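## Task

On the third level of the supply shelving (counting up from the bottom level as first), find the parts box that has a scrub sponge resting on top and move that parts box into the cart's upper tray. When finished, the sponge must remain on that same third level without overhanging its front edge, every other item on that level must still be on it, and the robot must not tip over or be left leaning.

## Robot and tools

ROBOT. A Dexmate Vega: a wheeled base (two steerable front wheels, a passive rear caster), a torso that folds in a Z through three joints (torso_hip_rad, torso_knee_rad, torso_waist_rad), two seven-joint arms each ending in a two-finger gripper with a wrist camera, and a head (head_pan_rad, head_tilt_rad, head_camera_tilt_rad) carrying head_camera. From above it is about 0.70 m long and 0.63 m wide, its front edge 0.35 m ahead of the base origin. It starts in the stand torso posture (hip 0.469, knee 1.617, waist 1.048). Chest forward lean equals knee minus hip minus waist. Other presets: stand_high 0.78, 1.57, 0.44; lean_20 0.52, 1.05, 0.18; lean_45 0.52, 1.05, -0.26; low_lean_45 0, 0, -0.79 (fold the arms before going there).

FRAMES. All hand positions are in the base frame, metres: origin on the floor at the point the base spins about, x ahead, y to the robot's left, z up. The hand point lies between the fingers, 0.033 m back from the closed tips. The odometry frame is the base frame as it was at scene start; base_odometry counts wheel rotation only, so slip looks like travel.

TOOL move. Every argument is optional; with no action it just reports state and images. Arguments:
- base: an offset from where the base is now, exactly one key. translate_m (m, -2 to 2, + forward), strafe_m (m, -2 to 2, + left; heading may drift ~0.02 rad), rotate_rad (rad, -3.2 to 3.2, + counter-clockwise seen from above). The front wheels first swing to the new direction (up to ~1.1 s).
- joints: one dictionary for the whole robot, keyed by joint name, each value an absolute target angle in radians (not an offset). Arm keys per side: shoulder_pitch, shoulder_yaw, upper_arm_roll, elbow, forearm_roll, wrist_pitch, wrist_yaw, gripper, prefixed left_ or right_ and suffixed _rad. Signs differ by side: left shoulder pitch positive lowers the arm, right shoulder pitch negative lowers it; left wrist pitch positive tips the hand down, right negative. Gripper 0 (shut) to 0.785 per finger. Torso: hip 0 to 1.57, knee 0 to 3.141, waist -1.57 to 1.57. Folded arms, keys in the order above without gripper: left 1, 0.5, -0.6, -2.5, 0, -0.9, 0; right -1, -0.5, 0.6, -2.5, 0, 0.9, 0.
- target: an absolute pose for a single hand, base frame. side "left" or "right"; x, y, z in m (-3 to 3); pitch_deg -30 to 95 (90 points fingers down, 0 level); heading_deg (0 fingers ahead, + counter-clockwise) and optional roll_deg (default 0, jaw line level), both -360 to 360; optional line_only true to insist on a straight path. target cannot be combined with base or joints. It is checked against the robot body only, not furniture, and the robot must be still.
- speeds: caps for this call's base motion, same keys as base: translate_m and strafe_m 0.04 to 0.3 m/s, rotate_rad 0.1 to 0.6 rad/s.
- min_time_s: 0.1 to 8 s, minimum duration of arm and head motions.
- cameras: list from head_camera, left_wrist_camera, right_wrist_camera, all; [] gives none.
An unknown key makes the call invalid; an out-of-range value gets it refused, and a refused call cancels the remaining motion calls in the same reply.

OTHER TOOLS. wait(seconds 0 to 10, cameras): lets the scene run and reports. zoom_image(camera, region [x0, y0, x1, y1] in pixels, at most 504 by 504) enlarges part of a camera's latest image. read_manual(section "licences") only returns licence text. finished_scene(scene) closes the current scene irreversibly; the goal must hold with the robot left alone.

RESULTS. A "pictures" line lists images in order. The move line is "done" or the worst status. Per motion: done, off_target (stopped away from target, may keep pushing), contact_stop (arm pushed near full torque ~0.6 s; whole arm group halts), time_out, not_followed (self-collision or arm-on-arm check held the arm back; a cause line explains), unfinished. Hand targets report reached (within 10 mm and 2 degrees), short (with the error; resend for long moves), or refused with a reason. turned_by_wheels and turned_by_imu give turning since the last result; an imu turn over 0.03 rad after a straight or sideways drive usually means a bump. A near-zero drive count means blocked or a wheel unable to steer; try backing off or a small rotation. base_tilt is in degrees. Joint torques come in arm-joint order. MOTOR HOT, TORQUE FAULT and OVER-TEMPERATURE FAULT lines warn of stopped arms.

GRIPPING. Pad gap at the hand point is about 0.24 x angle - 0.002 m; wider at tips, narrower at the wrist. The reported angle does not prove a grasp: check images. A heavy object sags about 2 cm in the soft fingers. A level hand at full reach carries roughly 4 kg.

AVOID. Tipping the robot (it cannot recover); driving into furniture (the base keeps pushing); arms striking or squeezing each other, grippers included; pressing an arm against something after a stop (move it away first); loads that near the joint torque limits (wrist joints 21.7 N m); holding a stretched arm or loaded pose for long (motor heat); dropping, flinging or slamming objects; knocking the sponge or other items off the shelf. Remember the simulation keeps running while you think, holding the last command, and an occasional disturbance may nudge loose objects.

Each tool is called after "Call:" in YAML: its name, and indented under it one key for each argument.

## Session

Call:
move:
  joints: {"head_camera_tilt_rad":0.2}
  cameras: ["head_camera"]

Scene clock: 0.73 s.
Joint torques (N m): left_arm=[7.05 0.88 1.01 -5.38 -0.15 -2.81 0.1] | right_arm=[-5.58 0.82 0.61 -3.81 -0.14 2.41 0.04]
move: done
base_odometry: x=+0.000 y=+0.000 heading=+0.000
turned_by_wheels: +0.000
turned_by_imu: +0.000
base_tilt: forward=+0.1 right=+0.3
base_status: not commanded
joint_positions: torso_hip_rad=+0.469 torso_knee_rad=+1.617 torso_waist_rad=+1.048 left_shoulder_pitch_rad=+2.198 left_shoulder_yaw_rad=+0.003 left_upper_arm_roll_rad=+0.005 left_elbow_rad=-1.088 left_forearm_roll_rad=-0.002 left_wrist_pitch_rad=-0.498 left_wrist_yaw_rad=-0.008 left_gripper_rad=+0.005 right_shoulder_pitch_rad=-2.186 right_shoulder_yaw_rad=+0.017 right_upper_arm_roll_rad=+0.012 right_elbow_rad=-1.116 right_forearm_roll_rad=-0.006 right_wrist_pitch_rad=+0.502 right_wrist_yaw_rad=+0.010 right_gripper_rad=+0.005 head_pan_rad=+0.000 head_tilt_rad=+0.000 head_camera_tilt_rad=+0.199
joint_status: all done
chest: x=-0.0111 y=+0.0000 z=+1.4155 quat_wxyz=(+0.999, +0.000, +0.050, +0.000) (m; base frame)
left_hand: x=+0.1936 y=+0.2243 z=+0.6017 quat_wxyz=(+0.416, +0.003, +0.909, -0.006) pitch_deg=+40.8 heading_deg=-0.9 roll_deg=-0.6 back=up (m; base frame)
right_hand: x=+0.2193 y=-0.2262 z=+0.6163 quat_wxyz=(+0.436, +0.005, +0.900, +0.003) pitch_deg=+38.2 heading_deg=+0.0 roll_deg=+0.7 back=up (m; base frame)
pictures: head_camera
camera_calibration:
head_camera: T_world_to_cam=[[0.0100928, -0.999789, 0.0178726, 0.00280926], [-0.290846, -0.0200359, -0.95656, 1.44204], [0.956717, 0.00445617, -0.290987, 0.467752], [0, 0, 0, 1]] pos_world=[-0.0281219, 0.0296169, 1.51546]

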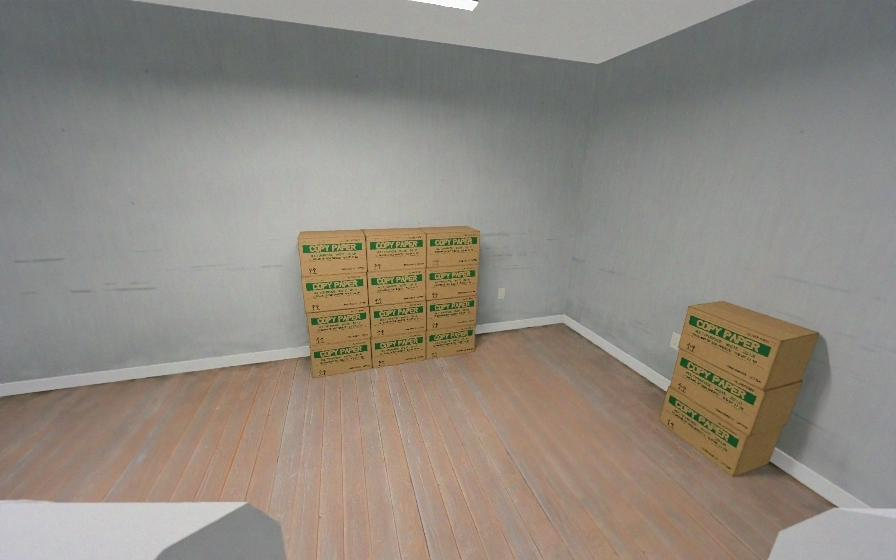

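Call:
move:
  base: {"rotate_rad": -2.7}
  joints: {"left_shoulder_yaw_rad":0,"left_upper_arm_roll_rad":0,"left_forearm_roll_rad":0,"left_wrist_yaw_rad":0,"left_elbow_rad":-1.5,"left_wrist_pitch_rad":0.2}
  cameras: ["head_camera"]

Call:
zoom_image:
  camera: "head_camera"
  region: [200, 120, 700, 420]

Scene clock: 7.53 s.
Joint torques (N m): left_arm=[4.39 -2.02 -0.82 -7.51 0.16 -1.66 0.19] | right_arm=[-3.26 1.42 0.92 -5.18 0.06 3.48 -0.15]
move: done
base_odometry: x=+0.000 y=+0.000 heading=-2.698
turned_by_wheels: -2.698
turned_by_imu: -2.623
base_tilt: forward=+0.2 right=+0.3
base_status: done
joint_positions: torso_hip_rad=+0.469 torso_knee_rad=+1.617 torso_waist_rad=+1.048 left_shoulder_pitch_rad=+2.198 left_shoulder_yaw_rad=+0.000 left_upper_arm_roll_rad=+0.000 left_elbow_rad=-1.500 left_forearm_roll_rad=+0.000 left_wrist_pitch_rad=+0.200 left_wrist_yaw_rad=+0.000 left_gripper_rad=+0.005 right_shoulder_pitch_rad=-2.186 right_shoulder_yaw_rad=+0.017 right_upper_arm_roll_rad=+0.012 right_elbow_rad=-1.116 right_forearm_roll_rad=-0.006 right_wrist_pitch_rad=+0.502 right_wrist_yaw_rad=+0.010 right_gripper_rad=+0.005 head_pan_rad=+0.000 head_tilt_rad=+0.000 head_camera_tilt_rad=+0.199
joint_status: all done
chest: x=-0.0111 y=+0.0000 z=+1.4155 quat_wxyz=(+0.999, +0.000, +0.050, +0.000) (m; base frame)
left_hand: x=+0.2068 y=+0.2292 z=+0.5701 quat_wxyz=(+0.282, +0.000, +0.959, +0.000) pitch_deg=+57.2 heading_deg=+0.0 roll_deg=+0.0 back=up (m; base frame)
right_hand: x=+0.2193 y=-0.2262 z=+0.6163 quat_wxyz=(+0.436, +0.005, +0.900, +0.003) pitch_deg=+38.2 heading_deg=+0.0 roll_deg=+0.7 back=up (m; base frame)
pictures: head_camera
camera_calibration:
head_camera: T_world_to_cam=[[0.0100928, -0.999789, 0.0178726, 0.00280926], [-0.290846, -0.0200359, -0.95656, 1.44204], [0.956717, 0.00445617, -0.290987, 0.467752], [0, 0, 0, 1]] pos_world=[-0.0281219, 0.0296169, 1.51546]

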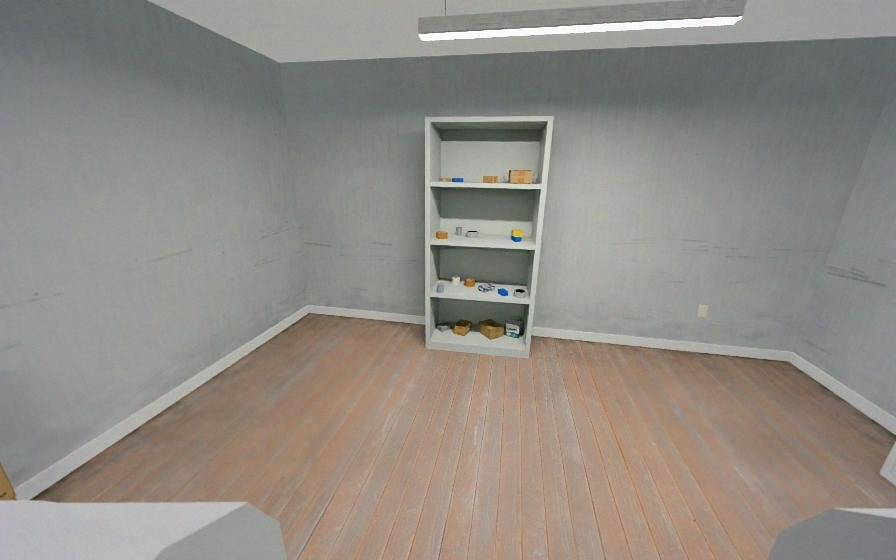

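Scaled by 1.008 from the camera's 896x560 image, which has a finer 960x600 frame.

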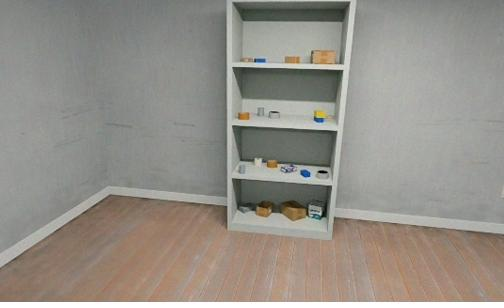

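Call:
move:
  base: {"rotate_rad": -0.43}
  joints: {"head_camera_tilt_rad":0.55}
  cameras: []

Call:
move:
  base: {"translate_m": 1.68}
  joints: {"left_shoulder_pitch_rad":0.357,"left_elbow_rad":-0.991,"left_wrist_pitch_rad":1.334,"left_gripper_rad":0.5}
  cameras: []

Call:
move:
  base: {"rotate_rad": 0.278}
  cameras: ["head_camera","left_wrist_camera"]

Scene clock: 11.03 s.
Joint torques (N m): left_arm=[4.31 -0.81 -0.93 -7.51 0.24 -1.71 0.08] | right_arm=[-4.52 -0.72 0.09 -6.16 -0.19 3.77 -0.08]
move: done
base_odometry: x=+0.000 y=+0.000 heading=-3.127
turned_by_wheels: -0.429
turned_by_imu: -0.417
base_tilt: forward=+0.2 right=+0.3
base_status: done
joint_positions: torso_hip_rad=+0.469 torso_knee_rad=+1.617 torso_waist_rad=+1.048 left_shoulder_pitch_rad=+2.198 left_shoulder_yaw_rad=+0.000 left_upper_arm_roll_rad=+0.000 left_elbow_rad=-1.500 left_forearm_roll_rad=+0.000 left_wrist_pitch_rad=+0.200 left_wrist_yaw_rad=+0.000 left_gripper_rad=+0.005 right_shoulder_pitch_rad=-2.186 right_shoulder_yaw_rad=+0.017 right_upper_arm_roll_rad=+0.012 right_elbow_rad=-1.116 right_forearm_roll_rad=-0.006 right_wrist_pitch_rad=+0.502 right_wrist_yaw_rad=+0.010 right_gripper_rad=+0.005 head_pan_rad=+0.000 head_tilt_rad=+0.000 head_camera_tilt_rad=+0.549
joint_status: all done
chest: x=-0.0111 y=+0.0000 z=+1.4155 quat_wxyz=(+0.999, +0.000, +0.050, +0.000) (m; base frame)
left_hand: x=+0.2068 y=+0.2292 z=+0.5701 quat_wxyz=(+0.282, +0.000, +0.959, +0.000) pitch_deg=+57.2 heading_deg=+0.0 roll_deg=+0.0 back=up (m; base frame)
right_hand: x=+0.2193 y=-0.2262 z=+0.6163 quat_wxyz=(+0.436, +0.005, +0.900, +0.003) pitch_deg=+38.2 heading_deg=+0.0 roll_deg=+0.7 back=up (m; base frame)
pictures: none
No camera images: "cameras" was empty.

Scene clock: 18.63 s.
Joint torques (N m): left_arm=[-35.58 -0.92 -0.3 -8.37 0 -1.93 0.06] | right_arm=[-5.37 -0.99 1.02 -5.71 -0.05 2.98 -0.15]
move: done
base_odometry: x=-1.680 y=-0.020 heading=-3.128
turned_by_wheels: -0.001
turned_by_imu: -0.008
base_tilt: forward=+0.2 right=+0.3
base_status: done
joint_positions: torso_hip_rad=+0.469 torso_knee_rad=+1.617 torso_waist_rad=+1.048 left_shoulder_pitch_rad=+0.363 left_shoulder_yaw_rad=+0.000 left_upper_arm_roll_rad=+0.000 left_elbow_rad=-0.993 left_forearm_roll_rad=+0.000 left_wrist_pitch_rad=+1.330 left_wrist_yaw_rad=+0.000 left_gripper_rad=+0.500 right_shoulder_pitch_rad=-2.186 right_shoulder_yaw_rad=+0.017 right_upper_arm_roll_rad=+0.012 right_elbow_rad=-1.116 right_forearm_roll_rad=-0.006 right_wrist_pitch_rad=+0.502 right_wrist_yaw_rad=+0.010 right_gripper_rad=+0.005 head_pan_rad=+0.000 head_tilt_rad=+0.000 head_camera_tilt_rad=+0.549
joint_status: all done
chest: x=-0.0109 y=+0.0000 z=+1.4155 quat_wxyz=(+0.999, +0.000, +0.050, +0.000) (m; base frame)
left_hand: x=+0.8401 y=+0.2293 z=+1.1362 quat_wxyz=(+0.375, +0.000, +0.927, +0.000) pitch_deg=+45.9 heading_deg=+0.0 roll_deg=+0.0 back=up (m; base frame)
right_hand: x=+0.2194 y=-0.2262 z=+0.6162 quat_wxyz=(+0.436, +0.005, +0.900, +0.003) pitch_deg=+38.3 heading_deg=+0.0 roll_deg=+0.7 back=up (m; base frame)
pictures: none
No camera images: "cameras" was empty.

Scene clock: 21.03 s.
Joint torques (N m): left_arm=[-33.53 -0.09 0.34 -8.8 -0.07 -2 -0.1] | right_arm=[-6.02 -0.55 0.43 -6.65 -0.13 3.05 0.21]
move: done
base_odometry: x=-1.681 y=-0.020 heading=-2.850
turned_by_wheels: +0.278
turned_by_imu: +0.270
base_tilt: forward=+0.2 right=+0.4
base_status: done
joint_positions: torso_hip_rad=+0.469 torso_knee_rad=+1.617 torso_waist_rad=+1.048 left_shoulder_pitch_rad=+0.357 left_shoulder_yaw_rad=+0.000 left_upper_arm_roll_rad=+0.000 left_elbow_rad=-0.991 left_forearm_roll_rad=+0.000 left_wrist_pitch_rad=+1.334 left_wrist_yaw_rad=+0.000 left_gripper_rad=+0.500 right_shoulder_pitch_rad=-2.186 right_shoulder_yaw_rad=+0.017 right_upper_arm_roll_rad=+0.012 right_elbow_rad=-1.116 right_forearm_roll_rad=-0.006 right_wrist_pitch_rad=+0.502 right_wrist_yaw_rad=+0.010 right_gripper_rad=+0.005 head_pan_rad=+0.000 head_tilt_rad=+0.000 head_camera_tilt_rad=+0.549
joint_status: not commanded
chest: x=-0.0110 y=+0.0000 z=+1.4155 quat_wxyz=(+0.999, +0.000, +0.050, +0.000) (m; base frame)
left_hand: x=+0.8402 y=+0.2293 z=+1.1388 quat_wxyz=(+0.375, +0.000, +0.927, +0.000) pitch_deg=+45.9 heading_deg=+0.0 roll_deg=+0.0 back=up (m; base frame)
right_hand: x=+0.2193 y=-0.2262 z=+0.6162 quat_wxyz=(+0.436, +0.005, +0.900, +0.003) pitch_deg=+38.3 heading_deg=+0.0 roll_deg=+0.7 back=up (m; base frame)
pictures: head_camera, left_wrist_camera
camera_calibration:
head_camera: T_world_to_cam=[[0.015532, -0.99979, 0.0133868, 0.00988512], [-0.601346, -0.0200369, -0.798738, 1.18393], [0.798838, 0.00435592, -0.601531, 0.915682], [0, 0, 0, 1]] pos_world=[-0.0196864, 0.0296166, 1.49632]
left_wrist_camera: T_world_to_cam=[[0.00487443, -0.999543, 0.0298316, 0.187351], [-0.778069, -0.0225305, -0.627774, 1.43655], [0.628159, -0.020151, -0.777824, 0.516156], [0, 0, 0, 1]] pos_world=[0.792596, 0.230032, 1.29772]

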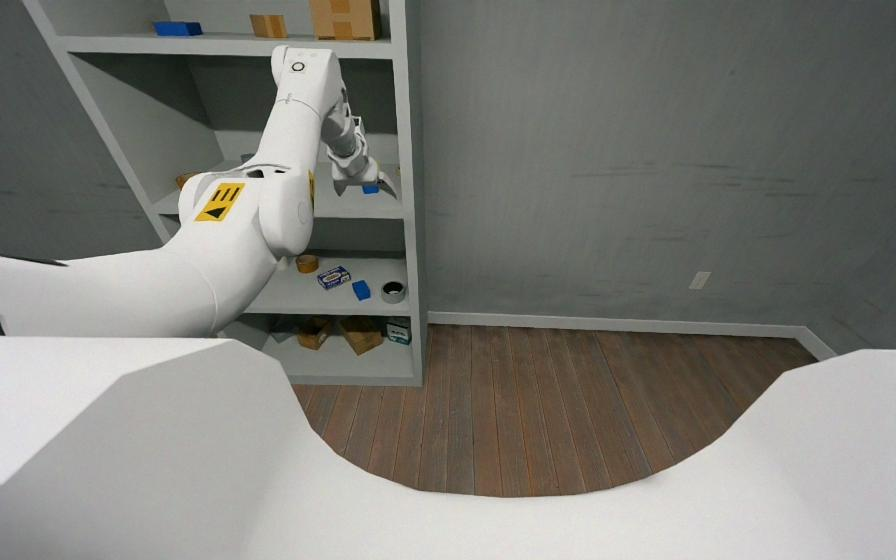

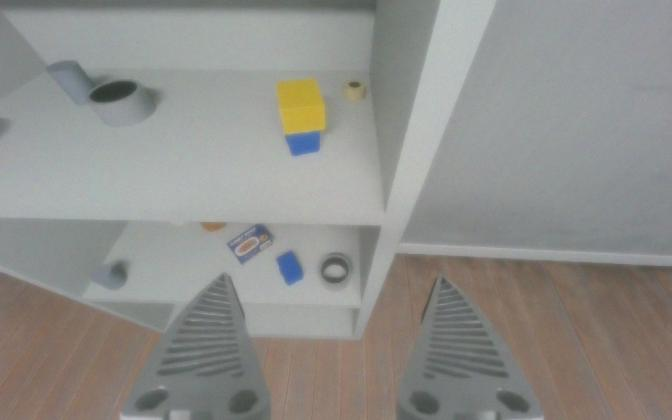

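Call:
move:
  base: {"translate_m": 0.365}
  joints: {"left_shoulder_yaw_rad":0.065}
  cameras: ["head_camera","left_wrist_camera"]

Scene clock: 25.50 s.
Joint torques (N m): left_arm=[-33.12 4.81 0.45 -9.26 0.04 -2.34 0.1] | right_arm=[-5.44 0.34 0.46 -5.43 0.05 3.25 -0.11]
move: done
base_odometry: x=-2.030 y=-0.124 heading=-2.849
turned_by_wheels: +0.001
turned_by_imu: +0.001
base_tilt: forward=+0.1 right=+0.3
base_status: done
joint_positions: torso_hip_rad=+0.469 torso_knee_rad=+1.617 torso_waist_rad=+1.048 left_shoulder_pitch_rad=+0.357 left_shoulder_yaw_rad=+0.065 left_upper_arm_roll_rad=+0.000 left_elbow_rad=-0.991 left_forearm_roll_rad=+0.000 left_wrist_pitch_rad=+1.334 left_wrist_yaw_rad=+0.000 left_gripper_rad=+0.500 right_shoulder_pitch_rad=-2.186 right_shoulder_yaw_rad=+0.017 right_upper_arm_roll_rad=+0.012 right_elbow_rad=-1.116 right_forearm_roll_rad=-0.006 right_wrist_pitch_rad=+0.502 right_wrist_yaw_rad=+0.010 right_gripper_rad=+0.005 head_pan_rad=+0.000 head_tilt_rad=+0.000 head_camera_tilt_rad=+0.549
joint_status: all done
chest: x=-0.0109 y=+0.0000 z=+1.4155 quat_wxyz=(+0.999, +0.000, +0.050, +0.000) (m; base frame)
left_hand: x=+0.8386 y=+0.2839 z=+1.1396 quat_wxyz=(+0.375, -0.021, +0.926, +0.024) pitch_deg=+45.8 heading_deg=+5.0 roll_deg=+2.4 back=up (m; base frame)
right_hand: x=+0.2194 y=-0.2262 z=+0.6162 quat_wxyz=(+0.436, +0.005, +0.900, +0.003) pitch_deg=+38.3 heading_deg=+0.0 roll_deg=+0.7 back=up (m; base frame)
pictures: head_camera, left_wrist_camera
camera_calibration:
head_camera: T_world_to_cam=[[0.0155342, -0.99979, 0.0133859, 0.00988496], [-0.601409, -0.0200378, -0.79869, 1.18391], [0.79879, 0.00435659, -0.601594, 0.915696], [0, 0, 0, 1]] pos_world=[-0.0195868, 0.0296166, 1.49632]
left_wrist_camera: T_world_to_cam=[[0.0628456, -0.998022, 0.00140878, 0.225211], [-0.776065, -0.0497564, -0.628686, 1.44413], [0.627513, 0.0384169, -0.777658, 0.502568], [0, 0, 0, 1]] pos_world=[0.791215, 0.277313, 1.29841]

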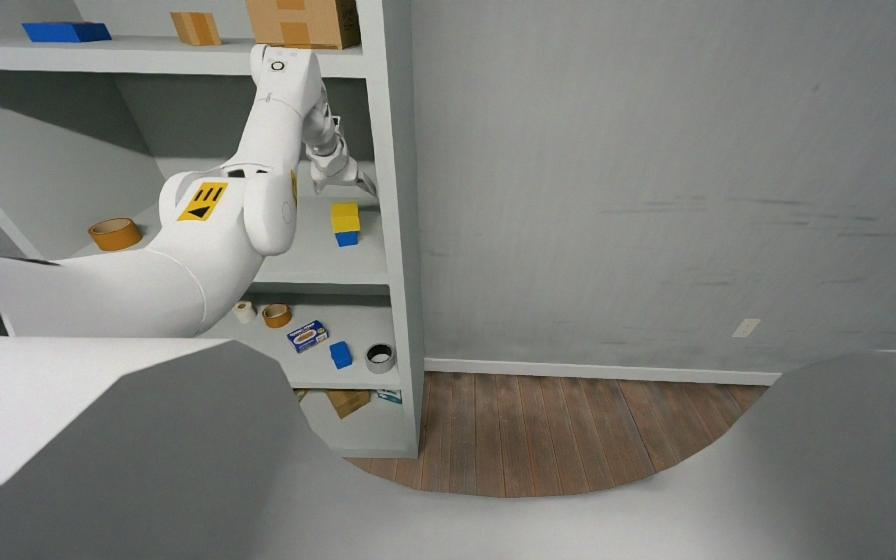

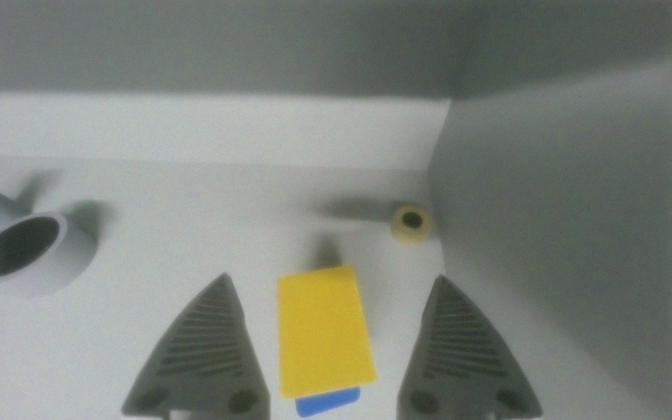

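Call:
move:
  joints: {"left_shoulder_yaw_rad":0.072,"left_shoulder_pitch_rad":0.5,"left_elbow_rad":-0.935,"left_wrist_pitch_rad":1.135}
  cameras: ["left_wrist_camera"]

Scene clock: 28.37 s.
Joint torques (N m): left_arm=[-25.6 4.48 -0.29 -9.14 0.07 -2.82 0.25] | right_arm=[-4.76 0.32 0.7 -4 -0.01 2.42 0.05]
move: done
base_odometry: x=-2.030 y=-0.124 heading=-2.849
turned_by_wheels: +0.000
turned_by_imu: +0.001
base_tilt: forward=+0.1 right=+0.3
base_status: not commanded
joint_positions: torso_hip_rad=+0.469 torso_knee_rad=+1.617 torso_waist_rad=+1.048 left_shoulder_pitch_rad=+0.496 left_shoulder_yaw_rad=+0.072 left_upper_arm_roll_rad=+0.000 left_elbow_rad=-0.936 left_forearm_roll_rad=+0.000 left_wrist_pitch_rad=+1.141 left_wrist_yaw_rad=+0.000 left_gripper_rad=+0.500 right_shoulder_pitch_rad=-2.186 right_shoulder_yaw_rad=+0.017 right_upper_arm_roll_rad=+0.012 right_elbow_rad=-1.116 right_forearm_roll_rad=-0.006 right_wrist_pitch_rad=+0.502 right_wrist_yaw_rad=+0.010 right_gripper_rad=+0.005 head_pan_rad=+0.000 head_tilt_rad=+0.000 head_camera_tilt_rad=+0.549
joint_status: all done
chest: x=-0.0109 y=+0.0000 z=+1.4155 quat_wxyz=(+0.999, +0.000, +0.050, +0.000) (m; base frame)
left_hand: x=+0.8388 y=+0.2917 z=+1.0473 quat_wxyz=(+0.375, -0.020, +0.926, +0.030) pitch_deg=+45.8 heading_deg=+5.8 roll_deg=+3.3 back=up (m; base frame)
right_hand: x=+0.2194 y=-0.2262 z=+0.6162 quat_wxyz=(+0.436, +0.005, +0.900, +0.003) pitch_deg=+38.3 heading_deg=+0.0 roll_deg=+0.7 back=up (m; base frame)
pictures: left_wrist_camera
camera_calibration:
left_wrist_camera: T_world_to_cam=[[0.064143, -0.997887, -0.0103533, 0.244346], [-0.776021, -0.0433535, -0.629215, 1.38533], [0.627437, 0.0483941, -0.777162, 0.427072], [0, 0, 0, 1]] pos_world=[0.791416, 0.283221, 1.20611]

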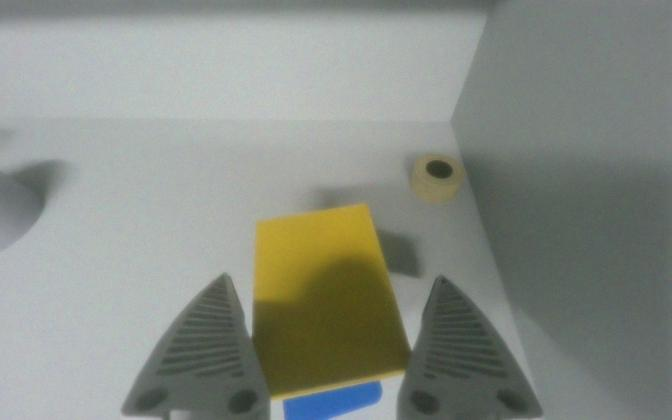

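Call:
move:
  joints: {"left_gripper_rad":0.2}
  cameras: []

Call:
move:
  base: {"strafe_m": 0.19}
  joints: {"left_shoulder_pitch_rad":0.43,"left_elbow_rad":-0.965,"left_wrist_pitch_rad":1.235}
  cameras: ["left_wrist_camera"]

Scene clock: 29.67 s.
Joint torques (N m): left_arm=[-25.57 4.35 0.06 -9.72 0.05 -3.15 0.05] | right_arm=[-4.31 -1.29 0.28 -5.06 0 2.71 -0.25]
move: done
base_odometry: x=-2.030 y=-0.124 heading=-2.849
turned_by_wheels: +0.000
turned_by_imu: +0.000
base_tilt: forward=+0.2 right=+0.3
base_status: not commanded
joint_positions: torso_hip_rad=+0.469 torso_knee_rad=+1.617 torso_waist_rad=+1.048 left_shoulder_pitch_rad=+0.500 left_shoulder_yaw_rad=+0.072 left_upper_arm_roll_rad=+0.000 left_elbow_rad=-0.935 left_forearm_roll_rad=+0.000 left_wrist_pitch_rad=+1.136 left_wrist_yaw_rad=+0.000 left_gripper_rad=+0.201 right_shoulder_pitch_rad=-2.186 right_shoulder_yaw_rad=+0.017 right_upper_arm_roll_rad=+0.012 right_elbow_rad=-1.116 right_forearm_roll_rad=-0.006 right_wrist_pitch_rad=+0.502 right_wrist_yaw_rad=+0.010 right_gripper_rad=+0.005 head_pan_rad=+0.000 head_tilt_rad=+0.000 head_camera_tilt_rad=+0.549
joint_status: all done
chest: x=-0.0109 y=+0.0000 z=+1.4155 quat_wxyz=(+0.999, +0.000, +0.050, +0.000) (m; base frame)
left_hand: x=+0.8385 y=+0.2919 z=+1.0448 quat_wxyz=(+0.375, -0.020, +0.926, +0.030) pitch_deg=+45.8 heading_deg=+5.8 roll_deg=+3.3 back=up (m; base frame)
right_hand: x=+0.2193 y=-0.2262 z=+0.6162 quat_wxyz=(+0.436, +0.005, +0.900, +0.003) pitch_deg=+38.3 heading_deg=+0.0 roll_deg=+0.7 back=up (m; base frame)
pictures: none
No camera images: "cameras" was empty.

Scene clock: 32.47 s.
Joint torques (N m): left_arm=[-34.47 2.25 0.28 -10.71 0.09 -2.54 -0.02] | right_arm=[-4.08 -0.9 0.98 -6.02 -0.18 2.56 -0.17]
move: done
base_odometry: x=-1.976 y=-0.306 heading=-2.850
turned_by_wheels: -0.001
turned_by_imu: +0.006
base_tilt: forward=+0.1 right=+0.2
base_status: done
joint_positions: torso_hip_rad=+0.469 torso_knee_rad=+1.617 torso_waist_rad=+1.048 left_shoulder_pitch_rad=+0.431 left_shoulder_yaw_rad=+0.072 left_upper_arm_roll_rad=+0.000 left_elbow_rad=-0.964 left_forearm_roll_rad=+0.000 left_wrist_pitch_rad=+1.235 left_wrist_yaw_rad=+0.000 left_gripper_rad=+0.201 right_shoulder_pitch_rad=-2.186 right_shoulder_yaw_rad=+0.017 right_upper_arm_roll_rad=+0.012 right_elbow_rad=-1.116 right_forearm_roll_rad=-0.006 right_wrist_pitch_rad=+0.502 right_wrist_yaw_rad=+0.010 right_gripper_rad=+0.005 head_pan_rad=+0.000 head_tilt_rad=+0.000 head_camera_tilt_rad=+0.549
joint_status: all done
chest: x=-0.0110 y=+0.0000 z=+1.4155 quat_wxyz=(+0.999, +0.000, +0.050, +0.000) (m; base frame)
left_hand: x=+0.8402 y=+0.2911 z=+1.0915 quat_wxyz=(+0.375, -0.022, +0.926, +0.029) pitch_deg=+45.8 heading_deg=+5.7 roll_deg=+3.0 back=up (m; base frame)
right_hand: x=+0.2193 y=-0.2262 z=+0.6162 quat_wxyz=(+0.436, +0.005, +0.900, +0.003) pitch_deg=+38.3 heading_deg=+0.0 roll_deg=+0.7 back=up (m; base frame)
pictures: left_wrist_camera
camera_calibration:
left_wrist_camera: T_world_to_cam=[[0.0669764, -0.997733, -0.00652837, 0.237543], [-0.775997, -0.0479765, -0.62891, 1.41514], [0.627171, 0.0471881, -0.777451, 0.461462], [0, 0, 0, 1]] pos_world=[0.792816, 0.283122, 1.25031]

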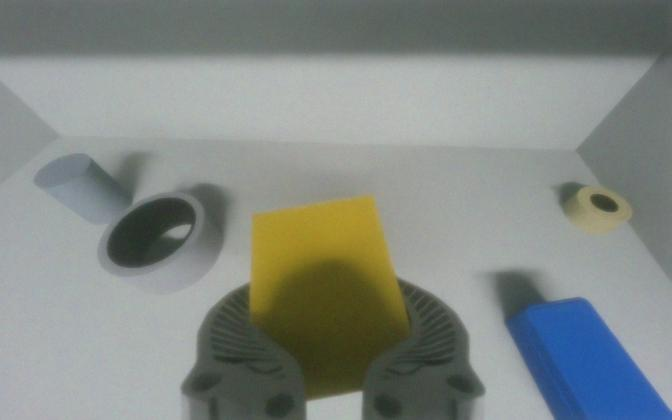

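Call:
move:
  joints: {"left_shoulder_pitch_rad":0.534,"left_elbow_rad":-0.838,"left_wrist_pitch_rad":1.004}
  cameras: ["left_wrist_camera"]

Scene clock: 35.17 s.
Joint torques (N m): left_arm=[-1.39 2.57 0.28 3.87 -0.61 1.8 -0.12] | right_arm=[-5.71 -0.51 1.27 -6.07 -0.35 3.16 0]
move: done
base_odometry: x=-1.976 y=-0.306 heading=-2.850
turned_by_wheels: +0.000
turned_by_imu: +0.001
base_tilt: forward=+0.2 right=+0.3
base_status: not commanded
joint_positions: torso_hip_rad=+0.469 torso_knee_rad=+1.617 torso_waist_rad=+1.048 left_shoulder_pitch_rad=+0.531 left_shoulder_yaw_rad=+0.072 left_upper_arm_roll_rad=+0.000 left_elbow_rad=-0.842 left_forearm_roll_rad=+0.000 left_wrist_pitch_rad=+1.009 left_wrist_yaw_rad=+0.000 left_gripper_rad=+0.201 right_shoulder_pitch_rad=-2.186 right_shoulder_yaw_rad=+0.017 right_upper_arm_roll_rad=+0.012 right_elbow_rad=-1.116 right_forearm_roll_rad=-0.006 right_wrist_pitch_rad=+0.502 right_wrist_yaw_rad=+0.010 right_gripper_rad=+0.005 head_pan_rad=+0.000 head_tilt_rad=+0.000 head_camera_tilt_rad=+0.549
joint_status: all done
chest: x=-0.0121 y=+0.0000 z=+1.4155 quat_wxyz=(+0.999, +0.000, +0.049, +0.000) (m; base frame)
left_hand: x=+0.8391 y=+0.2935 z=+1.0046 quat_wxyz=(+0.377, -0.019, +0.925, +0.031) pitch_deg=+45.5 heading_deg=+5.8 roll_deg=+3.5 back=up (m; base frame)
right_hand: x=+0.2193 y=-0.2262 z=+0.6166 quat_wxyz=(+0.437, +0.005, +0.899, +0.003) pitch_deg=+38.2 heading_deg=+0.0 roll_deg=+0.7 back=up (m; base frame)
pictures: left_wrist_camera
camera_calibration:
left_wrist_camera: T_world_to_cam=[[0.0630252, -0.997932, -0.0126159, 0.248959], [-0.773188, -0.0408307, -0.632861, 1.35924], [0.631037, 0.0496406, -0.774163, 0.387206], [0, 0, 0, 1]] pos_world=[0.790918, 0.284722, 1.16311]

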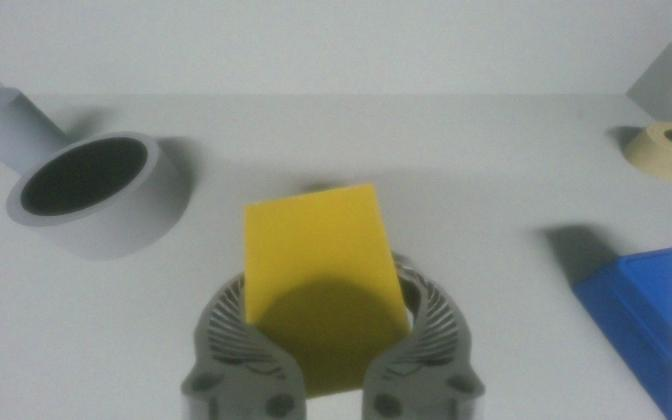

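Call:
move:
  joints: {"left_gripper_rad":0.5}
  cameras: []

Call:
move:
  joints: {"left_shoulder_pitch_rad":0.43,"left_elbow_rad":-0.965,"left_wrist_pitch_rad":1.235}
  cameras: []

Call:
move:
  base: {"strafe_m": -0.19}
  joints: {"left_shoulder_pitch_rad":0.357,"left_elbow_rad":-0.991,"left_wrist_pitch_rad":1.334}
  cameras: ["left_wrist_camera"]

Scene clock: 36.50 s.
Joint torques (N m): left_arm=[-7.51 -0.28 0.51 0.9 -1.01 2.25 -0.57] | right_arm=[-5.44 -1.94 1.08 -4.53 -0.01 2.2 -0.07]
move: done
base_odometry: x=-1.976 y=-0.306 heading=-2.850
turned_by_wheels: +0.000
turned_by_imu: +0.000
base_tilt: forward=+0.1 right=+0.3
base_status: not commanded
joint_positions: torso_hip_rad=+0.469 torso_knee_rad=+1.617 torso_waist_rad=+1.048 left_shoulder_pitch_rad=+0.533 left_shoulder_yaw_rad=+0.072 left_upper_arm_roll_rad=+0.000 left_elbow_rad=-0.839 left_forearm_roll_rad=+0.000 left_wrist_pitch_rad=+1.003 left_wrist_yaw_rad=+0.000 left_gripper_rad=+0.500 right_shoulder_pitch_rad=-2.186 right_shoulder_yaw_rad=+0.017 right_upper_arm_roll_rad=+0.012 right_elbow_rad=-1.116 right_forearm_roll_rad=-0.006 right_wrist_pitch_rad=+0.502 right_wrist_yaw_rad=+0.010 right_gripper_rad=+0.005 head_pan_rad=+0.000 head_tilt_rad=+0.000 head_camera_tilt_rad=+0.549
joint_status: all done
chest: x=-0.0118 y=+0.0000 z=+1.4155 quat_wxyz=(+0.999, +0.000, +0.050, +0.000) (m; base frame)
left_hand: x=+0.8389 y=+0.2937 z=+1.0018 quat_wxyz=(+0.377, -0.019, +0.925, +0.031) pitch_deg=+45.5 heading_deg=+5.9 roll_deg=+3.5 back=up (m; base frame)
right_hand: x=+0.2193 y=-0.2262 z=+0.6165 quat_wxyz=(+0.437, +0.005, +0.900, +0.003) pitch_deg=+38.2 heading_deg=+0.0 roll_deg=+0.7 back=up (m; base frame)
pictures: none
No camera images: "cameras" was empty.

Scene clock: 38.93 s.
Joint torques (N m): left_arm=[-33.39 -1.17 0.36 -10.86 -0.08 -2.26 0] | right_arm=[-6.11 -0.31 0.84 -5.09 0.02 2.73 0]
move: done
base_odometry: x=-1.976 y=-0.306 heading=-2.850
turned_by_wheels: +0.000
turned_by_imu: +0.001
base_tilt: forward=+0.2 right=+0.2
base_status: not commanded
joint_positions: torso_hip_rad=+0.469 torso_knee_rad=+1.617 torso_waist_rad=+1.048 left_shoulder_pitch_rad=+0.433 left_shoulder_yaw_rad=+0.072 left_upper_arm_roll_rad=+0.000 left_elbow_rad=-0.962 left_forearm_roll_rad=+0.000 left_wrist_pitch_rad=+1.230 left_wrist_yaw_rad=+0.000 left_gripper_rad=+0.500 right_shoulder_pitch_rad=-2.186 right_shoulder_yaw_rad=+0.017 right_upper_arm_roll_rad=+0.012 right_elbow_rad=-1.116 right_forearm_roll_rad=-0.006 right_wrist_pitch_rad=+0.502 right_wrist_yaw_rad=+0.010 right_gripper_rad=+0.005 head_pan_rad=+0.000 head_tilt_rad=+0.000 head_camera_tilt_rad=+0.549
joint_status: all done
chest: x=-0.0112 y=+0.0000 z=+1.4155 quat_wxyz=(+0.999, +0.000, +0.050, +0.000) (m; base frame)
left_hand: x=+0.8401 y=+0.2913 z=+1.0897 quat_wxyz=(+0.375, -0.022, +0.926, +0.029) pitch_deg=+45.8 heading_deg=+5.7 roll_deg=+3.0 back=up (m; base frame)
right_hand: x=+0.2193 y=-0.2262 z=+0.6163 quat_wxyz=(+0.437, +0.005, +0.900, +0.003) pitch_deg=+38.2 heading_deg=+0.0 roll_deg=+0.7 back=up (m; base frame)
pictures: none
No camera images: "cameras" was empty.

Scene clock: 40.90 s.
Joint torques (N m): left_arm=[-32.6 1.33 0.46 -11.11 0.31 -1.51 0.09] | right_arm=[-5.37 -1.37 0.58 -3.63 -0.04 2.86 -0.22]
move: done
base_odometry: x=-2.030 y=-0.124 heading=-2.849
turned_by_wheels: +0.001
turned_by_imu: +0.000
base_tilt: forward=+0.2 right=+0.2
base_status: done
joint_positions: torso_hip_rad=+0.469 torso_knee_rad=+1.617 torso_waist_rad=+1.048 left_shoulder_pitch_rad=+0.360 left_shoulder_yaw_rad=+0.072 left_upper_arm_roll_rad=+0.000 left_elbow_rad=-0.990 left_forearm_roll_rad=+0.000 left_wrist_pitch_rad=+1.330 left_wrist_yaw_rad=+0.000 left_gripper_rad=+0.500 right_shoulder_pitch_rad=-2.186 right_shoulder_yaw_rad=+0.017 right_upper_arm_roll_rad=+0.012 right_elbow_rad=-1.116 right_forearm_roll_rad=-0.006 right_wrist_pitch_rad=+0.502 right_wrist_yaw_rad=+0.010 right_gripper_rad=+0.005 head_pan_rad=+0.000 head_tilt_rad=+0.000 head_camera_tilt_rad=+0.549
joint_status: all done
chest: x=-0.0111 y=+0.0000 z=+1.4155 quat_wxyz=(+0.999, +0.000, +0.050, +0.000) (m; base frame)
left_hand: x=+0.8382 y=+0.2901 z=+1.1380 quat_wxyz=(+0.375, -0.024, +0.926, +0.027) pitch_deg=+45.8 heading_deg=+5.6 roll_deg=+2.6 back=up (m; base frame)
right_hand: x=+0.2193 y=-0.2262 z=+0.6163 quat_wxyz=(+0.436, +0.005, +0.900, +0.003) pitch_deg=+38.2 heading_deg=+0.0 roll_deg=+0.7 back=up (m; base frame)
pictures: left_wrist_camera
camera_calibration:
left_wrist_camera: T_world_to_cam=[[0.0693186, -0.997592, -0.00203491, 0.229862], [-0.775663, -0.0526147, -0.628951, 1.44391], [0.627329, 0.0451764, -0.777443, 0.49932], [0, 0, 0, 1]] pos_world=[0.790817, 0.282722, 1.29681]

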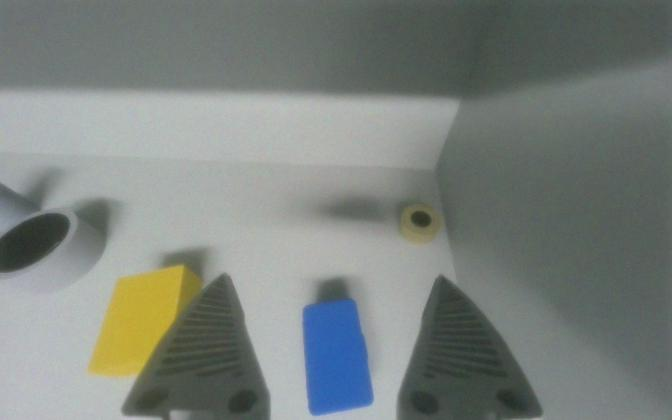

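Call:
move:
  joints: {"left_shoulder_yaw_rad":0.07,"left_shoulder_pitch_rad":0.521,"left_elbow_rad":-0.884,"left_wrist_pitch_rad":1.063,"left_gripper_rad":0.45}
  cameras: ["left_wrist_camera"]

Call:
move:
  joints: {"left_gripper_rad":0.17}
  cameras: []

Call:
move:
  joints: {"left_shoulder_pitch_rad":0.43,"left_elbow_rad":-0.965,"left_wrist_pitch_rad":1.235,"head_pan_rad":-1.6,"head_camera_tilt_rad":0.3}
  cameras: ["left_wrist_camera","head_camera"]

Scene clock: 44.13 s.
Joint torques (N m): left_arm=[-16.1 -3.57 0.54 -3.74 0.19 -1.26 0.18] | right_arm=[-4 0.07 0.6 -5.66 0 2.9 0.02]
move: done
base_odometry: x=-2.030 y=-0.124 heading=-2.849
turned_by_wheels: +0.000
turned_by_imu: +0.001
base_tilt: forward=+0.1 right=+0.3
base_status: not commanded
joint_positions: torso_hip_rad=+0.469 torso_knee_rad=+1.617 torso_waist_rad=+1.048 left_shoulder_pitch_rad=+0.517 left_shoulder_yaw_rad=+0.070 left_upper_arm_roll_rad=+0.000 left_elbow_rad=-0.887 left_forearm_roll_rad=+0.000 left_wrist_pitch_rad=+1.069 left_wrist_yaw_rad=+0.000 left_gripper_rad=+0.450 right_shoulder_pitch_rad=-2.186 right_shoulder_yaw_rad=+0.017 right_upper_arm_roll_rad=+0.012 right_elbow_rad=-1.116 right_forearm_roll_rad=-0.006 right_wrist_pitch_rad=+0.502 right_wrist_yaw_rad=+0.010 right_gripper_rad=+0.005 head_pan_rad=+0.000 head_tilt_rad=+0.000 head_camera_tilt_rad=+0.549
joint_status: all done
chest: x=-0.0113 y=+0.0000 z=+1.4155 quat_wxyz=(+0.999, +0.000, +0.050, +0.000) (m; base frame)
left_hand: x=+0.8393 y=+0.2912 z=+1.0226 quat_wxyz=(+0.376, -0.019, +0.926, +0.030) pitch_deg=+45.7 heading_deg=+5.7 roll_deg=+3.3 back=up (m; base frame)
right_hand: x=+0.2193 y=-0.2262 z=+0.6163 quat_wxyz=(+0.437, +0.005, +0.900, +0.003) pitch_deg=+38.2 heading_deg=+0.0 roll_deg=+0.7 back=up (m; base frame)
pictures: left_wrist_camera
camera_calibration:
left_wrist_camera: T_world_to_cam=[[0.0620438, -0.998017, -0.0106271, 0.245598], [-0.775093, -0.0414718, -0.630485, 1.3701], [0.628793, 0.0473547, -0.776129, 0.405697], [0, 0, 0, 1]] pos_world=[0.791616, 0.282719, 1.18131]

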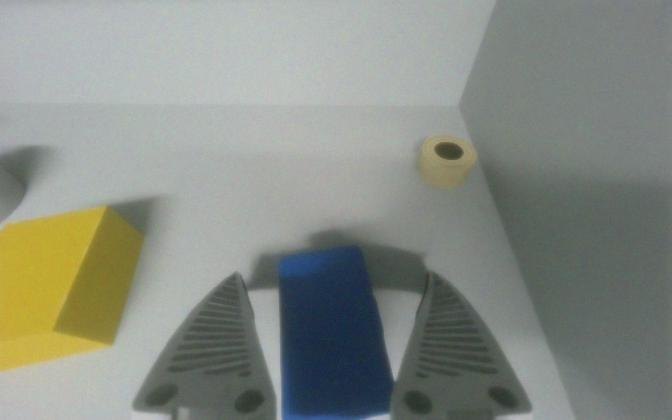

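Scene clock: 44.93 s.
Joint torques (N m): left_arm=[-14.7 2.06 0.69 -3.72 0.53 0.23 0.46] | right_arm=[-4.1 -0.18 1.22 -5.88 -0.11 3.02 0.24]
move: done
base_odometry: x=-2.030 y=-0.124 heading=-2.849
turned_by_wheels: +0.000
turned_by_imu: +0.000
base_tilt: forward=+0.2 right=+0.2
base_status: not commanded
joint_positions: torso_hip_rad=+0.469 torso_knee_rad=+1.617 torso_waist_rad=+1.048 left_shoulder_pitch_rad=+0.520 left_shoulder_yaw_rad=+0.070 left_upper_arm_roll_rad=+0.000 left_elbow_rad=-0.885 left_forearm_roll_rad=+0.000 left_wrist_pitch_rad=+1.064 left_wrist_yaw_rad=+0.000 left_gripper_rad=+0.170 right_shoulder_pitch_rad=-2.186 right_shoulder_yaw_rad=+0.017 right_upper_arm_roll_rad=+0.012 right_elbow_rad=-1.116 right_forearm_roll_rad=-0.006 right_wrist_pitch_rad=+0.502 right_wrist_yaw_rad=+0.010 right_gripper_rad=+0.005 head_pan_rad=+0.000 head_tilt_rad=+0.000 head_camera_tilt_rad=+0.549
joint_status: all done
chest: x=-0.0114 y=+0.0000 z=+1.4155 quat_wxyz=(+0.999, +0.000, +0.050, +0.000) (m; base frame)
left_hand: x=+0.8392 y=+0.2910 z=+1.0208 quat_wxyz=(+0.376, -0.019, +0.926, +0.029) pitch_deg=+45.7 heading_deg=+5.6 roll_deg=+3.3 back=up (m; base frame)
right_hand: x=+0.2193 y=-0.2262 z=+0.6163 quat_wxyz=(+0.437, +0.005, +0.900, +0.003) pitch_deg=+38.2 heading_deg=+0.0 roll_deg=+0.7 back=up (m; base frame)
pictures: none
No camera images: "cameras" was empty.

Scene clock: 47.10 s.
Joint torques (N m): left_arm=[-33.8 1.65 0.55 -10.8 0.48 -2.24 0.22] | right_arm=[-5.14 0.11 0.22 -3.1 -0.43 2.36 0.06]
move: done
base_odometry: x=-2.030 y=-0.124 heading=-2.849
turned_by_wheels: +0.000
turned_by_imu: +0.001
base_tilt: forward=+0.2 right=+0.3
base_status: not commanded
joint_positions: torso_hip_rad=+0.469 torso_knee_rad=+1.617 torso_waist_rad=+1.048 left_shoulder_pitch_rad=+0.433 left_shoulder_yaw_rad=+0.070 left_upper_arm_roll_rad=+0.000 left_elbow_rad=-0.962 left_forearm_roll_rad=+0.000 left_wrist_pitch_rad=+1.230 left_wrist_yaw_rad=+0.000 left_gripper_rad=+0.170 right_shoulder_pitch_rad=-2.186 right_shoulder_yaw_rad=+0.017 right_upper_arm_roll_rad=+0.012 right_elbow_rad=-1.116 right_forearm_roll_rad=-0.006 right_wrist_pitch_rad=+0.502 right_wrist_yaw_rad=+0.010 right_gripper_rad=+0.005 head_pan_rad=-1.599 head_tilt_rad=+0.000 head_camera_tilt_rad=+0.301
joint_status: all done
chest: x=-0.0112 y=+0.0000 z=+1.4155 quat_wxyz=(+0.999, +0.000, +0.050, +0.000) (m; base frame)
left_hand: x=+0.8402 y=+0.2894 z=+1.0895 quat_wxyz=(+0.375, -0.021, +0.926, +0.028) pitch_deg=+45.8 heading_deg=+5.5 roll_deg=+2.9 back=up (m; base frame)
right_hand: x=+0.2193 y=-0.2262 z=+0.6163 quat_wxyz=(+0.436, +0.005, +0.900, +0.003) pitch_deg=+38.2 heading_deg=+0.0 roll_deg=+0.7 back=up (m; base frame)
pictures: head_camera, left_wrist_camera
camera_calibration:
head_camera: T_world_to_cam=[[-0.992884, 0.0184361, 0.117649, -0.223591], [-0.107159, 0.292606, -0.95021, 1.44704], [-0.0519429, -0.956055, -0.288548, 0.385255], [0, 0, 0, 1]] pos_world=[-0.0469248, -0.0509641, 1.51246]
left_wrist_camera: T_world_to_cam=[[0.0650386, -0.997868, -0.00550043, 0.236322], [-0.776108, -0.0471186, -0.628837, 1.41356], [0.627237, 0.0451676, -0.777518, 0.460579], [0, 0, 0, 1]] pos_world=[0.792816, 0.281619, 1.24831]

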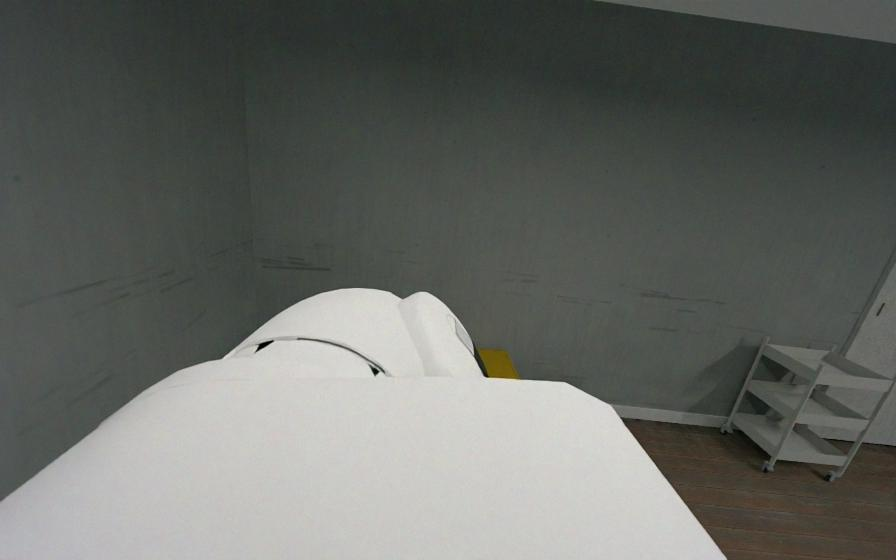

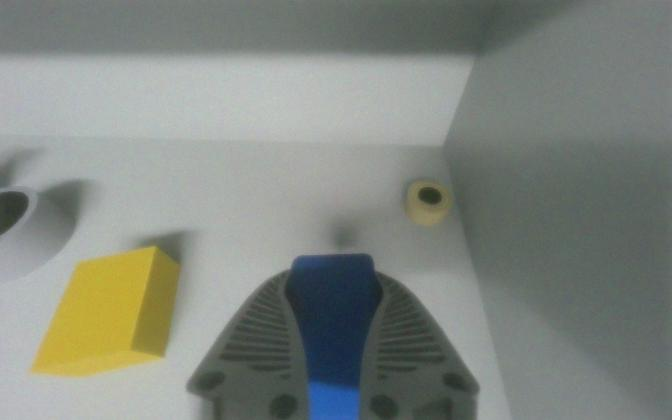

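Call:
move:
  base: {"translate_m": -0.4}
  joints: {"left_shoulder_pitch_rad":0.881,"left_elbow_rad":-1.688,"left_wrist_pitch_rad":1.357,"head_pan_rad":0,"head_camera_tilt_rad":0.35}
  cameras: ["left_wrist_camera"]

Call:
move:
  base: {"rotate_rad": -2.63}
  joints: {"left_shoulder_yaw_rad":0.02,"torso_hip_rad":0.1,"torso_knee_rad":1.0,"torso_waist_rad":0.8}
  cameras: ["head_camera"]

Scene clock: 52.23 s.
Joint torques (N m): left_arm=[-21.92 2.96 0.08 -11.29 0.14 -2.82 0.25] | right_arm=[-4.4 0.05 0.53 -6.43 -0.03 2.6 -0.14]
move: done
base_odometry: x=-1.647 y=-0.011 heading=-2.850
turned_by_wheels: -0.001
turned_by_imu: -0.004
base_tilt: forward=+0.1 right=+0.3
base_status: done
joint_positions: torso_hip_rad=+0.469 torso_knee_rad=+1.617 torso_waist_rad=+1.048 left_shoulder_pitch_rad=+0.877 left_shoulder_yaw_rad=+0.070 left_upper_arm_roll_rad=+0.000 left_elbow_rad=-1.682 left_forearm_roll_rad=+0.000 left_wrist_pitch_rad=+1.356 left_wrist_yaw_rad=+0.000 left_gripper_rad=+0.170 right_shoulder_pitch_rad=-2.186 right_shoulder_yaw_rad=+0.017 right_upper_arm_roll_rad=+0.012 right_elbow_rad=-1.116 right_forearm_roll_rad=-0.006 right_wrist_pitch_rad=+0.502 right_wrist_yaw_rad=+0.010 right_gripper_rad=+0.005 head_pan_rad=-0.001 head_tilt_rad=+0.000 head_camera_tilt_rad=+0.349
joint_status: all done
chest: x=-0.0110 y=+0.0000 z=+1.4155 quat_wxyz=(+0.999, +0.000, +0.050, +0.000) (m; base frame)
left_hand: x=+0.7755 y=+0.2765 z=+1.0836 quat_wxyz=(+0.443, -0.005, +0.896, +0.035) pitch_deg=+37.2 heading_deg=+4.8 roll_deg=+4.2 back=up (m; base frame)
right_hand: x=+0.2193 y=-0.2262 z=+0.6162 quat_wxyz=(+0.436, +0.005, +0.900, +0.003) pitch_deg=+38.2 heading_deg=+0.0 roll_deg=+0.7 back=up (m; base frame)
pictures: left_wrist_camera
camera_calibration:
left_wrist_camera: T_world_to_cam=[[0.0394337, -0.99884, -0.02764, 0.271784], [-0.675454, -0.00626183, -0.737376, 1.38731], [0.736347, 0.0477471, -0.674917, 0.300619], [0, 0, 0, 1]] pos_world=[0.704983, 0.265802, 1.23337]

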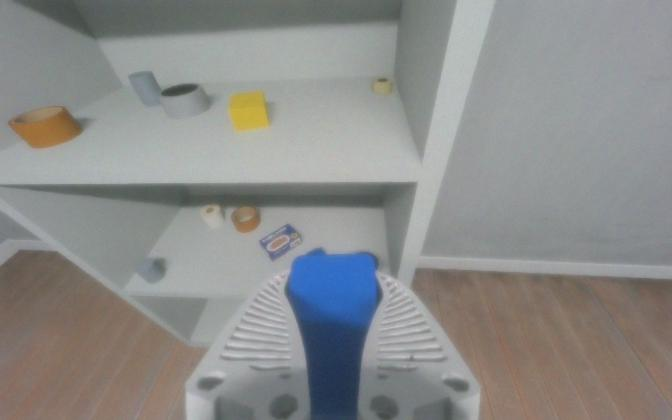

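Scene clock: 58.17 s.
Joint torques (N m): left_arm=[-22.33 -1.08 0.69 -10.41 0.19 -2.58 0.16] | right_arm=[-5.14 -1.03 0.77 -5.93 -0.1 2.45 -0.22]
move: done
base_odometry: x=-1.646 y=-0.011 heading=+0.806
turned_by_wheels: -2.628
turned_by_imu: -2.556
base_tilt: forward=+0.2 right=+0.3
base_status: done
joint_positions: torso_hip_rad=+0.100 torso_knee_rad=+1.000 torso_waist_rad=+0.800 left_shoulder_pitch_rad=+0.881 left_shoulder_yaw_rad=+0.020 left_upper_arm_roll_rad=+0.000 left_elbow_rad=-1.688 left_forearm_roll_rad=+0.000 left_wrist_pitch_rad=+1.357 left_wrist_yaw_rad=+0.000 left_gripper_rad=+0.170 right_shoulder_pitch_rad=-2.186 right_shoulder_yaw_rad=+0.017 right_upper_arm_roll_rad=+0.012 right_elbow_rad=-1.116 right_forearm_roll_rad=-0.006 right_wrist_pitch_rad=+0.502 right_wrist_yaw_rad=+0.010 right_gripper_rad=+0.005 head_pan_rad=-0.001 head_tilt_rad=+0.000 head_camera_tilt_rad=+0.349
joint_status: all done
chest: x=-0.0400 y=+0.0000 z=+1.2528 quat_wxyz=(+0.999, +0.000, +0.050, +0.000) (m; base frame)
left_hand: x=+0.7465 y=+0.2428 z=+0.9195 quat_wxyz=(+0.444, -0.001, +0.896, +0.010) pitch_deg=+37.3 heading_deg=+1.4 roll_deg=+1.2 back=up (m; base frame)
right_hand: x=+0.1904 y=-0.2262 z=+0.4535 quat_wxyz=(+0.436, +0.005, +0.900, +0.003) pitch_deg=+38.2 heading_deg=+0.0 roll_deg=+0.7 back=up (m; base frame)
pictures: head_camera
camera_calibration:
head_camera: T_world_to_cam=[[0.0118939, -0.999798, 0.0161997, 0.00844842], [-0.430763, -0.0197436, -0.902249, 1.19135], [0.902387, 0.00375304, -0.430911, 0.626968], [0, 0, 0, 1]] pos_world=[-0.0526772, 0.0296153, 1.34493]

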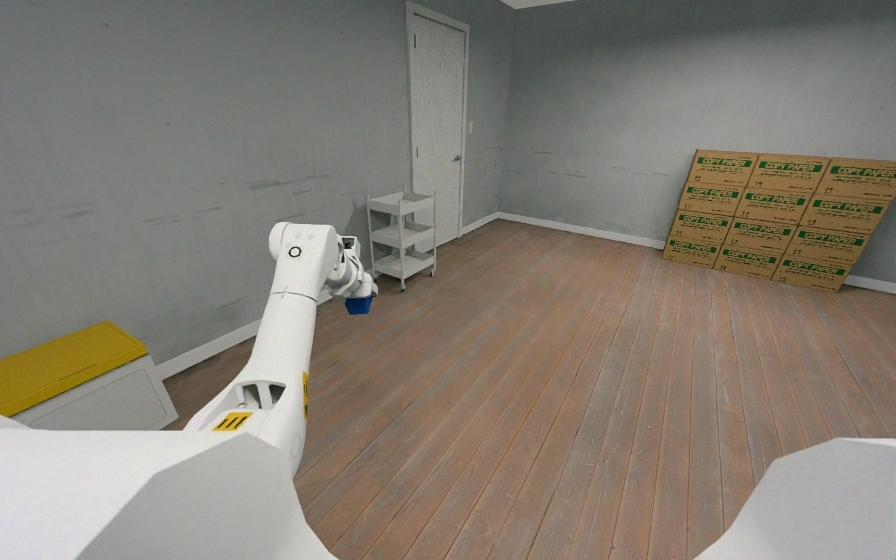

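Call:
move:
  base: {"rotate_rad": 0.056}
  cameras: []

Call:
move:
  base: {"translate_m": 1.93}
  joints: {"head_camera_tilt_rad":0.6}
  cameras: ["head_camera","left_wrist_camera"]

Scene clock: 59.90 s.
Joint torques (N m): left_arm=[-22.77 -1.35 0.46 -11.11 0.09 -2.66 0.13] | right_arm=[-5.56 -0.27 0.79 -5.58 -0.17 2.83 -0.2]
move: done
base_odometry: x=-1.646 y=-0.011 heading=+0.862
turned_by_wheels: +0.056
turned_by_imu: +0.055
base_tilt: forward=+0.2 right=+0.3
base_status: done
joint_positions: torso_hip_rad=+0.100 torso_knee_rad=+1.000 torso_waist_rad=+0.800 left_shoulder_pitch_rad=+0.881 left_shoulder_yaw_rad=+0.020 left_upper_arm_roll_rad=+0.000 left_elbow_rad=-1.688 left_forearm_roll_rad=+0.000 left_wrist_pitch_rad=+1.357 left_wrist_yaw_rad=+0.000 left_gripper_rad=+0.170 right_shoulder_pitch_rad=-2.186 right_shoulder_yaw_rad=+0.017 right_upper_arm_roll_rad=+0.012 right_elbow_rad=-1.116 right_forearm_roll_rad=-0.006 right_wrist_pitch_rad=+0.502 right_wrist_yaw_rad=+0.010 right_gripper_rad=+0.005 head_pan_rad=-0.001 head_tilt_rad=+0.000 head_camera_tilt_rad=+0.349
joint_status: not commanded
chest: x=-0.0400 y=+0.0000 z=+1.2528 quat_wxyz=(+0.999, +0.000, +0.050, +0.000) (m; base frame)
left_hand: x=+0.7465 y=+0.2428 z=+0.9195 quat_wxyz=(+0.444, -0.001, +0.896, +0.010) pitch_deg=+37.3 heading_deg=+1.4 roll_deg=+1.2 back=up (m; base frame)
right_hand: x=+0.1904 y=-0.2262 z=+0.4535 quat_wxyz=(+0.436, +0.005, +0.900, +0.003) pitch_deg=+38.2 heading_deg=+0.0 roll_deg=+0.7 back=up (m; base frame)
pictures: none
No camera images: "cameras" was empty.

Scene clock: 68.63 s.
Joint torques (N m): left_arm=[-22.94 -0.86 0.72 -9.98 0.26 -2.76 -0.02] | right_arm=[-3.08 -1.45 0.22 -3.89 -0.08 3.07 -0.34]
move: done
base_odometry: x=-0.385 y=+1.450 heading=+0.861
turned_by_wheels: -0.001
turned_by_imu: -0.009
base_tilt: forward=+0.2 right=+0.4
base_status: done
joint_positions: torso_hip_rad=+0.100 torso_knee_rad=+1.000 torso_waist_rad=+0.800 left_shoulder_pitch_rad=+0.881 left_shoulder_yaw_rad=+0.020 left_upper_arm_roll_rad=+0.000 left_elbow_rad=-1.688 left_forearm_roll_rad=+0.000 left_wrist_pitch_rad=+1.357 left_wrist_yaw_rad=+0.000 left_gripper_rad=+0.170 right_shoulder_pitch_rad=-2.186 right_shoulder_yaw_rad=+0.017 right_upper_arm_roll_rad=+0.012 right_elbow_rad=-1.116 right_forearm_roll_rad=-0.006 right_wrist_pitch_rad=+0.502 right_wrist_yaw_rad=+0.010 right_gripper_rad=+0.005 head_pan_rad=-0.001 head_tilt_rad=+0.000 head_camera_tilt_rad=+0.599
joint_status: all done
chest: x=-0.0399 y=+0.0000 z=+1.2527 quat_wxyz=(+0.999, +0.000, +0.050, +0.000) (m; base frame)
left_hand: x=+0.7465 y=+0.2428 z=+0.9194 quat_wxyz=(+0.444, -0.001, +0.896, +0.010) pitch_deg=+37.3 heading_deg=+1.4 roll_deg=+1.2 back=up (m; base frame)
right_hand: x=+0.1904 y=-0.2262 z=+0.4535 quat_wxyz=(+0.436, +0.005, +0.900, +0.003) pitch_deg=+38.3 heading_deg=+0.0 roll_deg=+0.7 back=up (m; base frame)
pictures: head_camera, left_wrist_camera
camera_calibration:
head_camera: T_world_to_cam=[[0.0156826, -0.999797, 0.0126258, 0.0135619], [-0.640512, -0.0197416, -0.767694, 0.991394], [0.767788, 0.00395246, -0.640692, 0.889284], [0, 0, 0, 1]] pos_world=[-0.0479948, 0.029616, 1.33067]
left_wrist_camera: T_world_to_cam=[[0.0115052, -0.999841, 0.0136594, 0.217833], [-0.675362, -0.0178437, -0.73727, 1.24904], [0.737397, -0.000742602, -0.67546, 0.224264], [0, 0, 0, 1]] pos_world=[0.675675, 0.240252, 1.06938]

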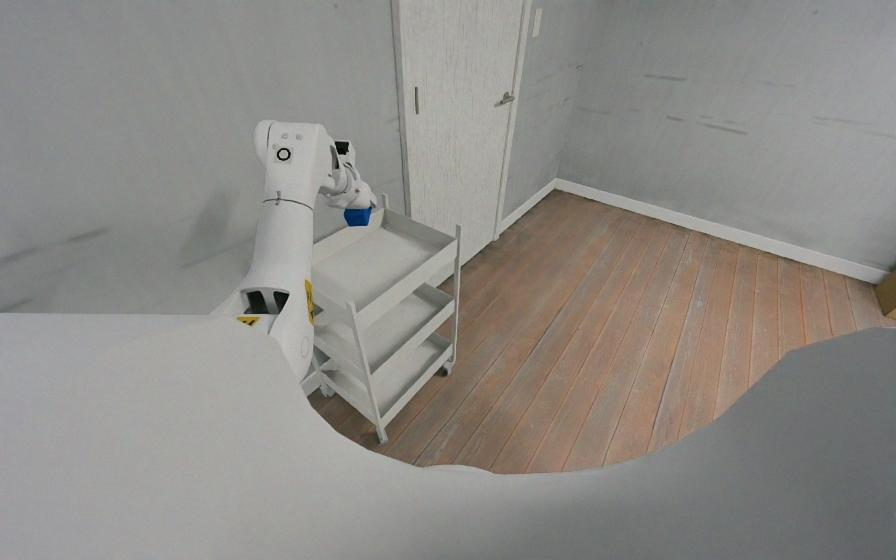

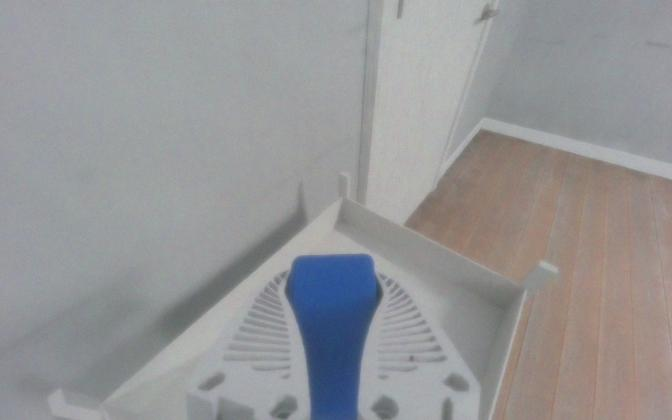

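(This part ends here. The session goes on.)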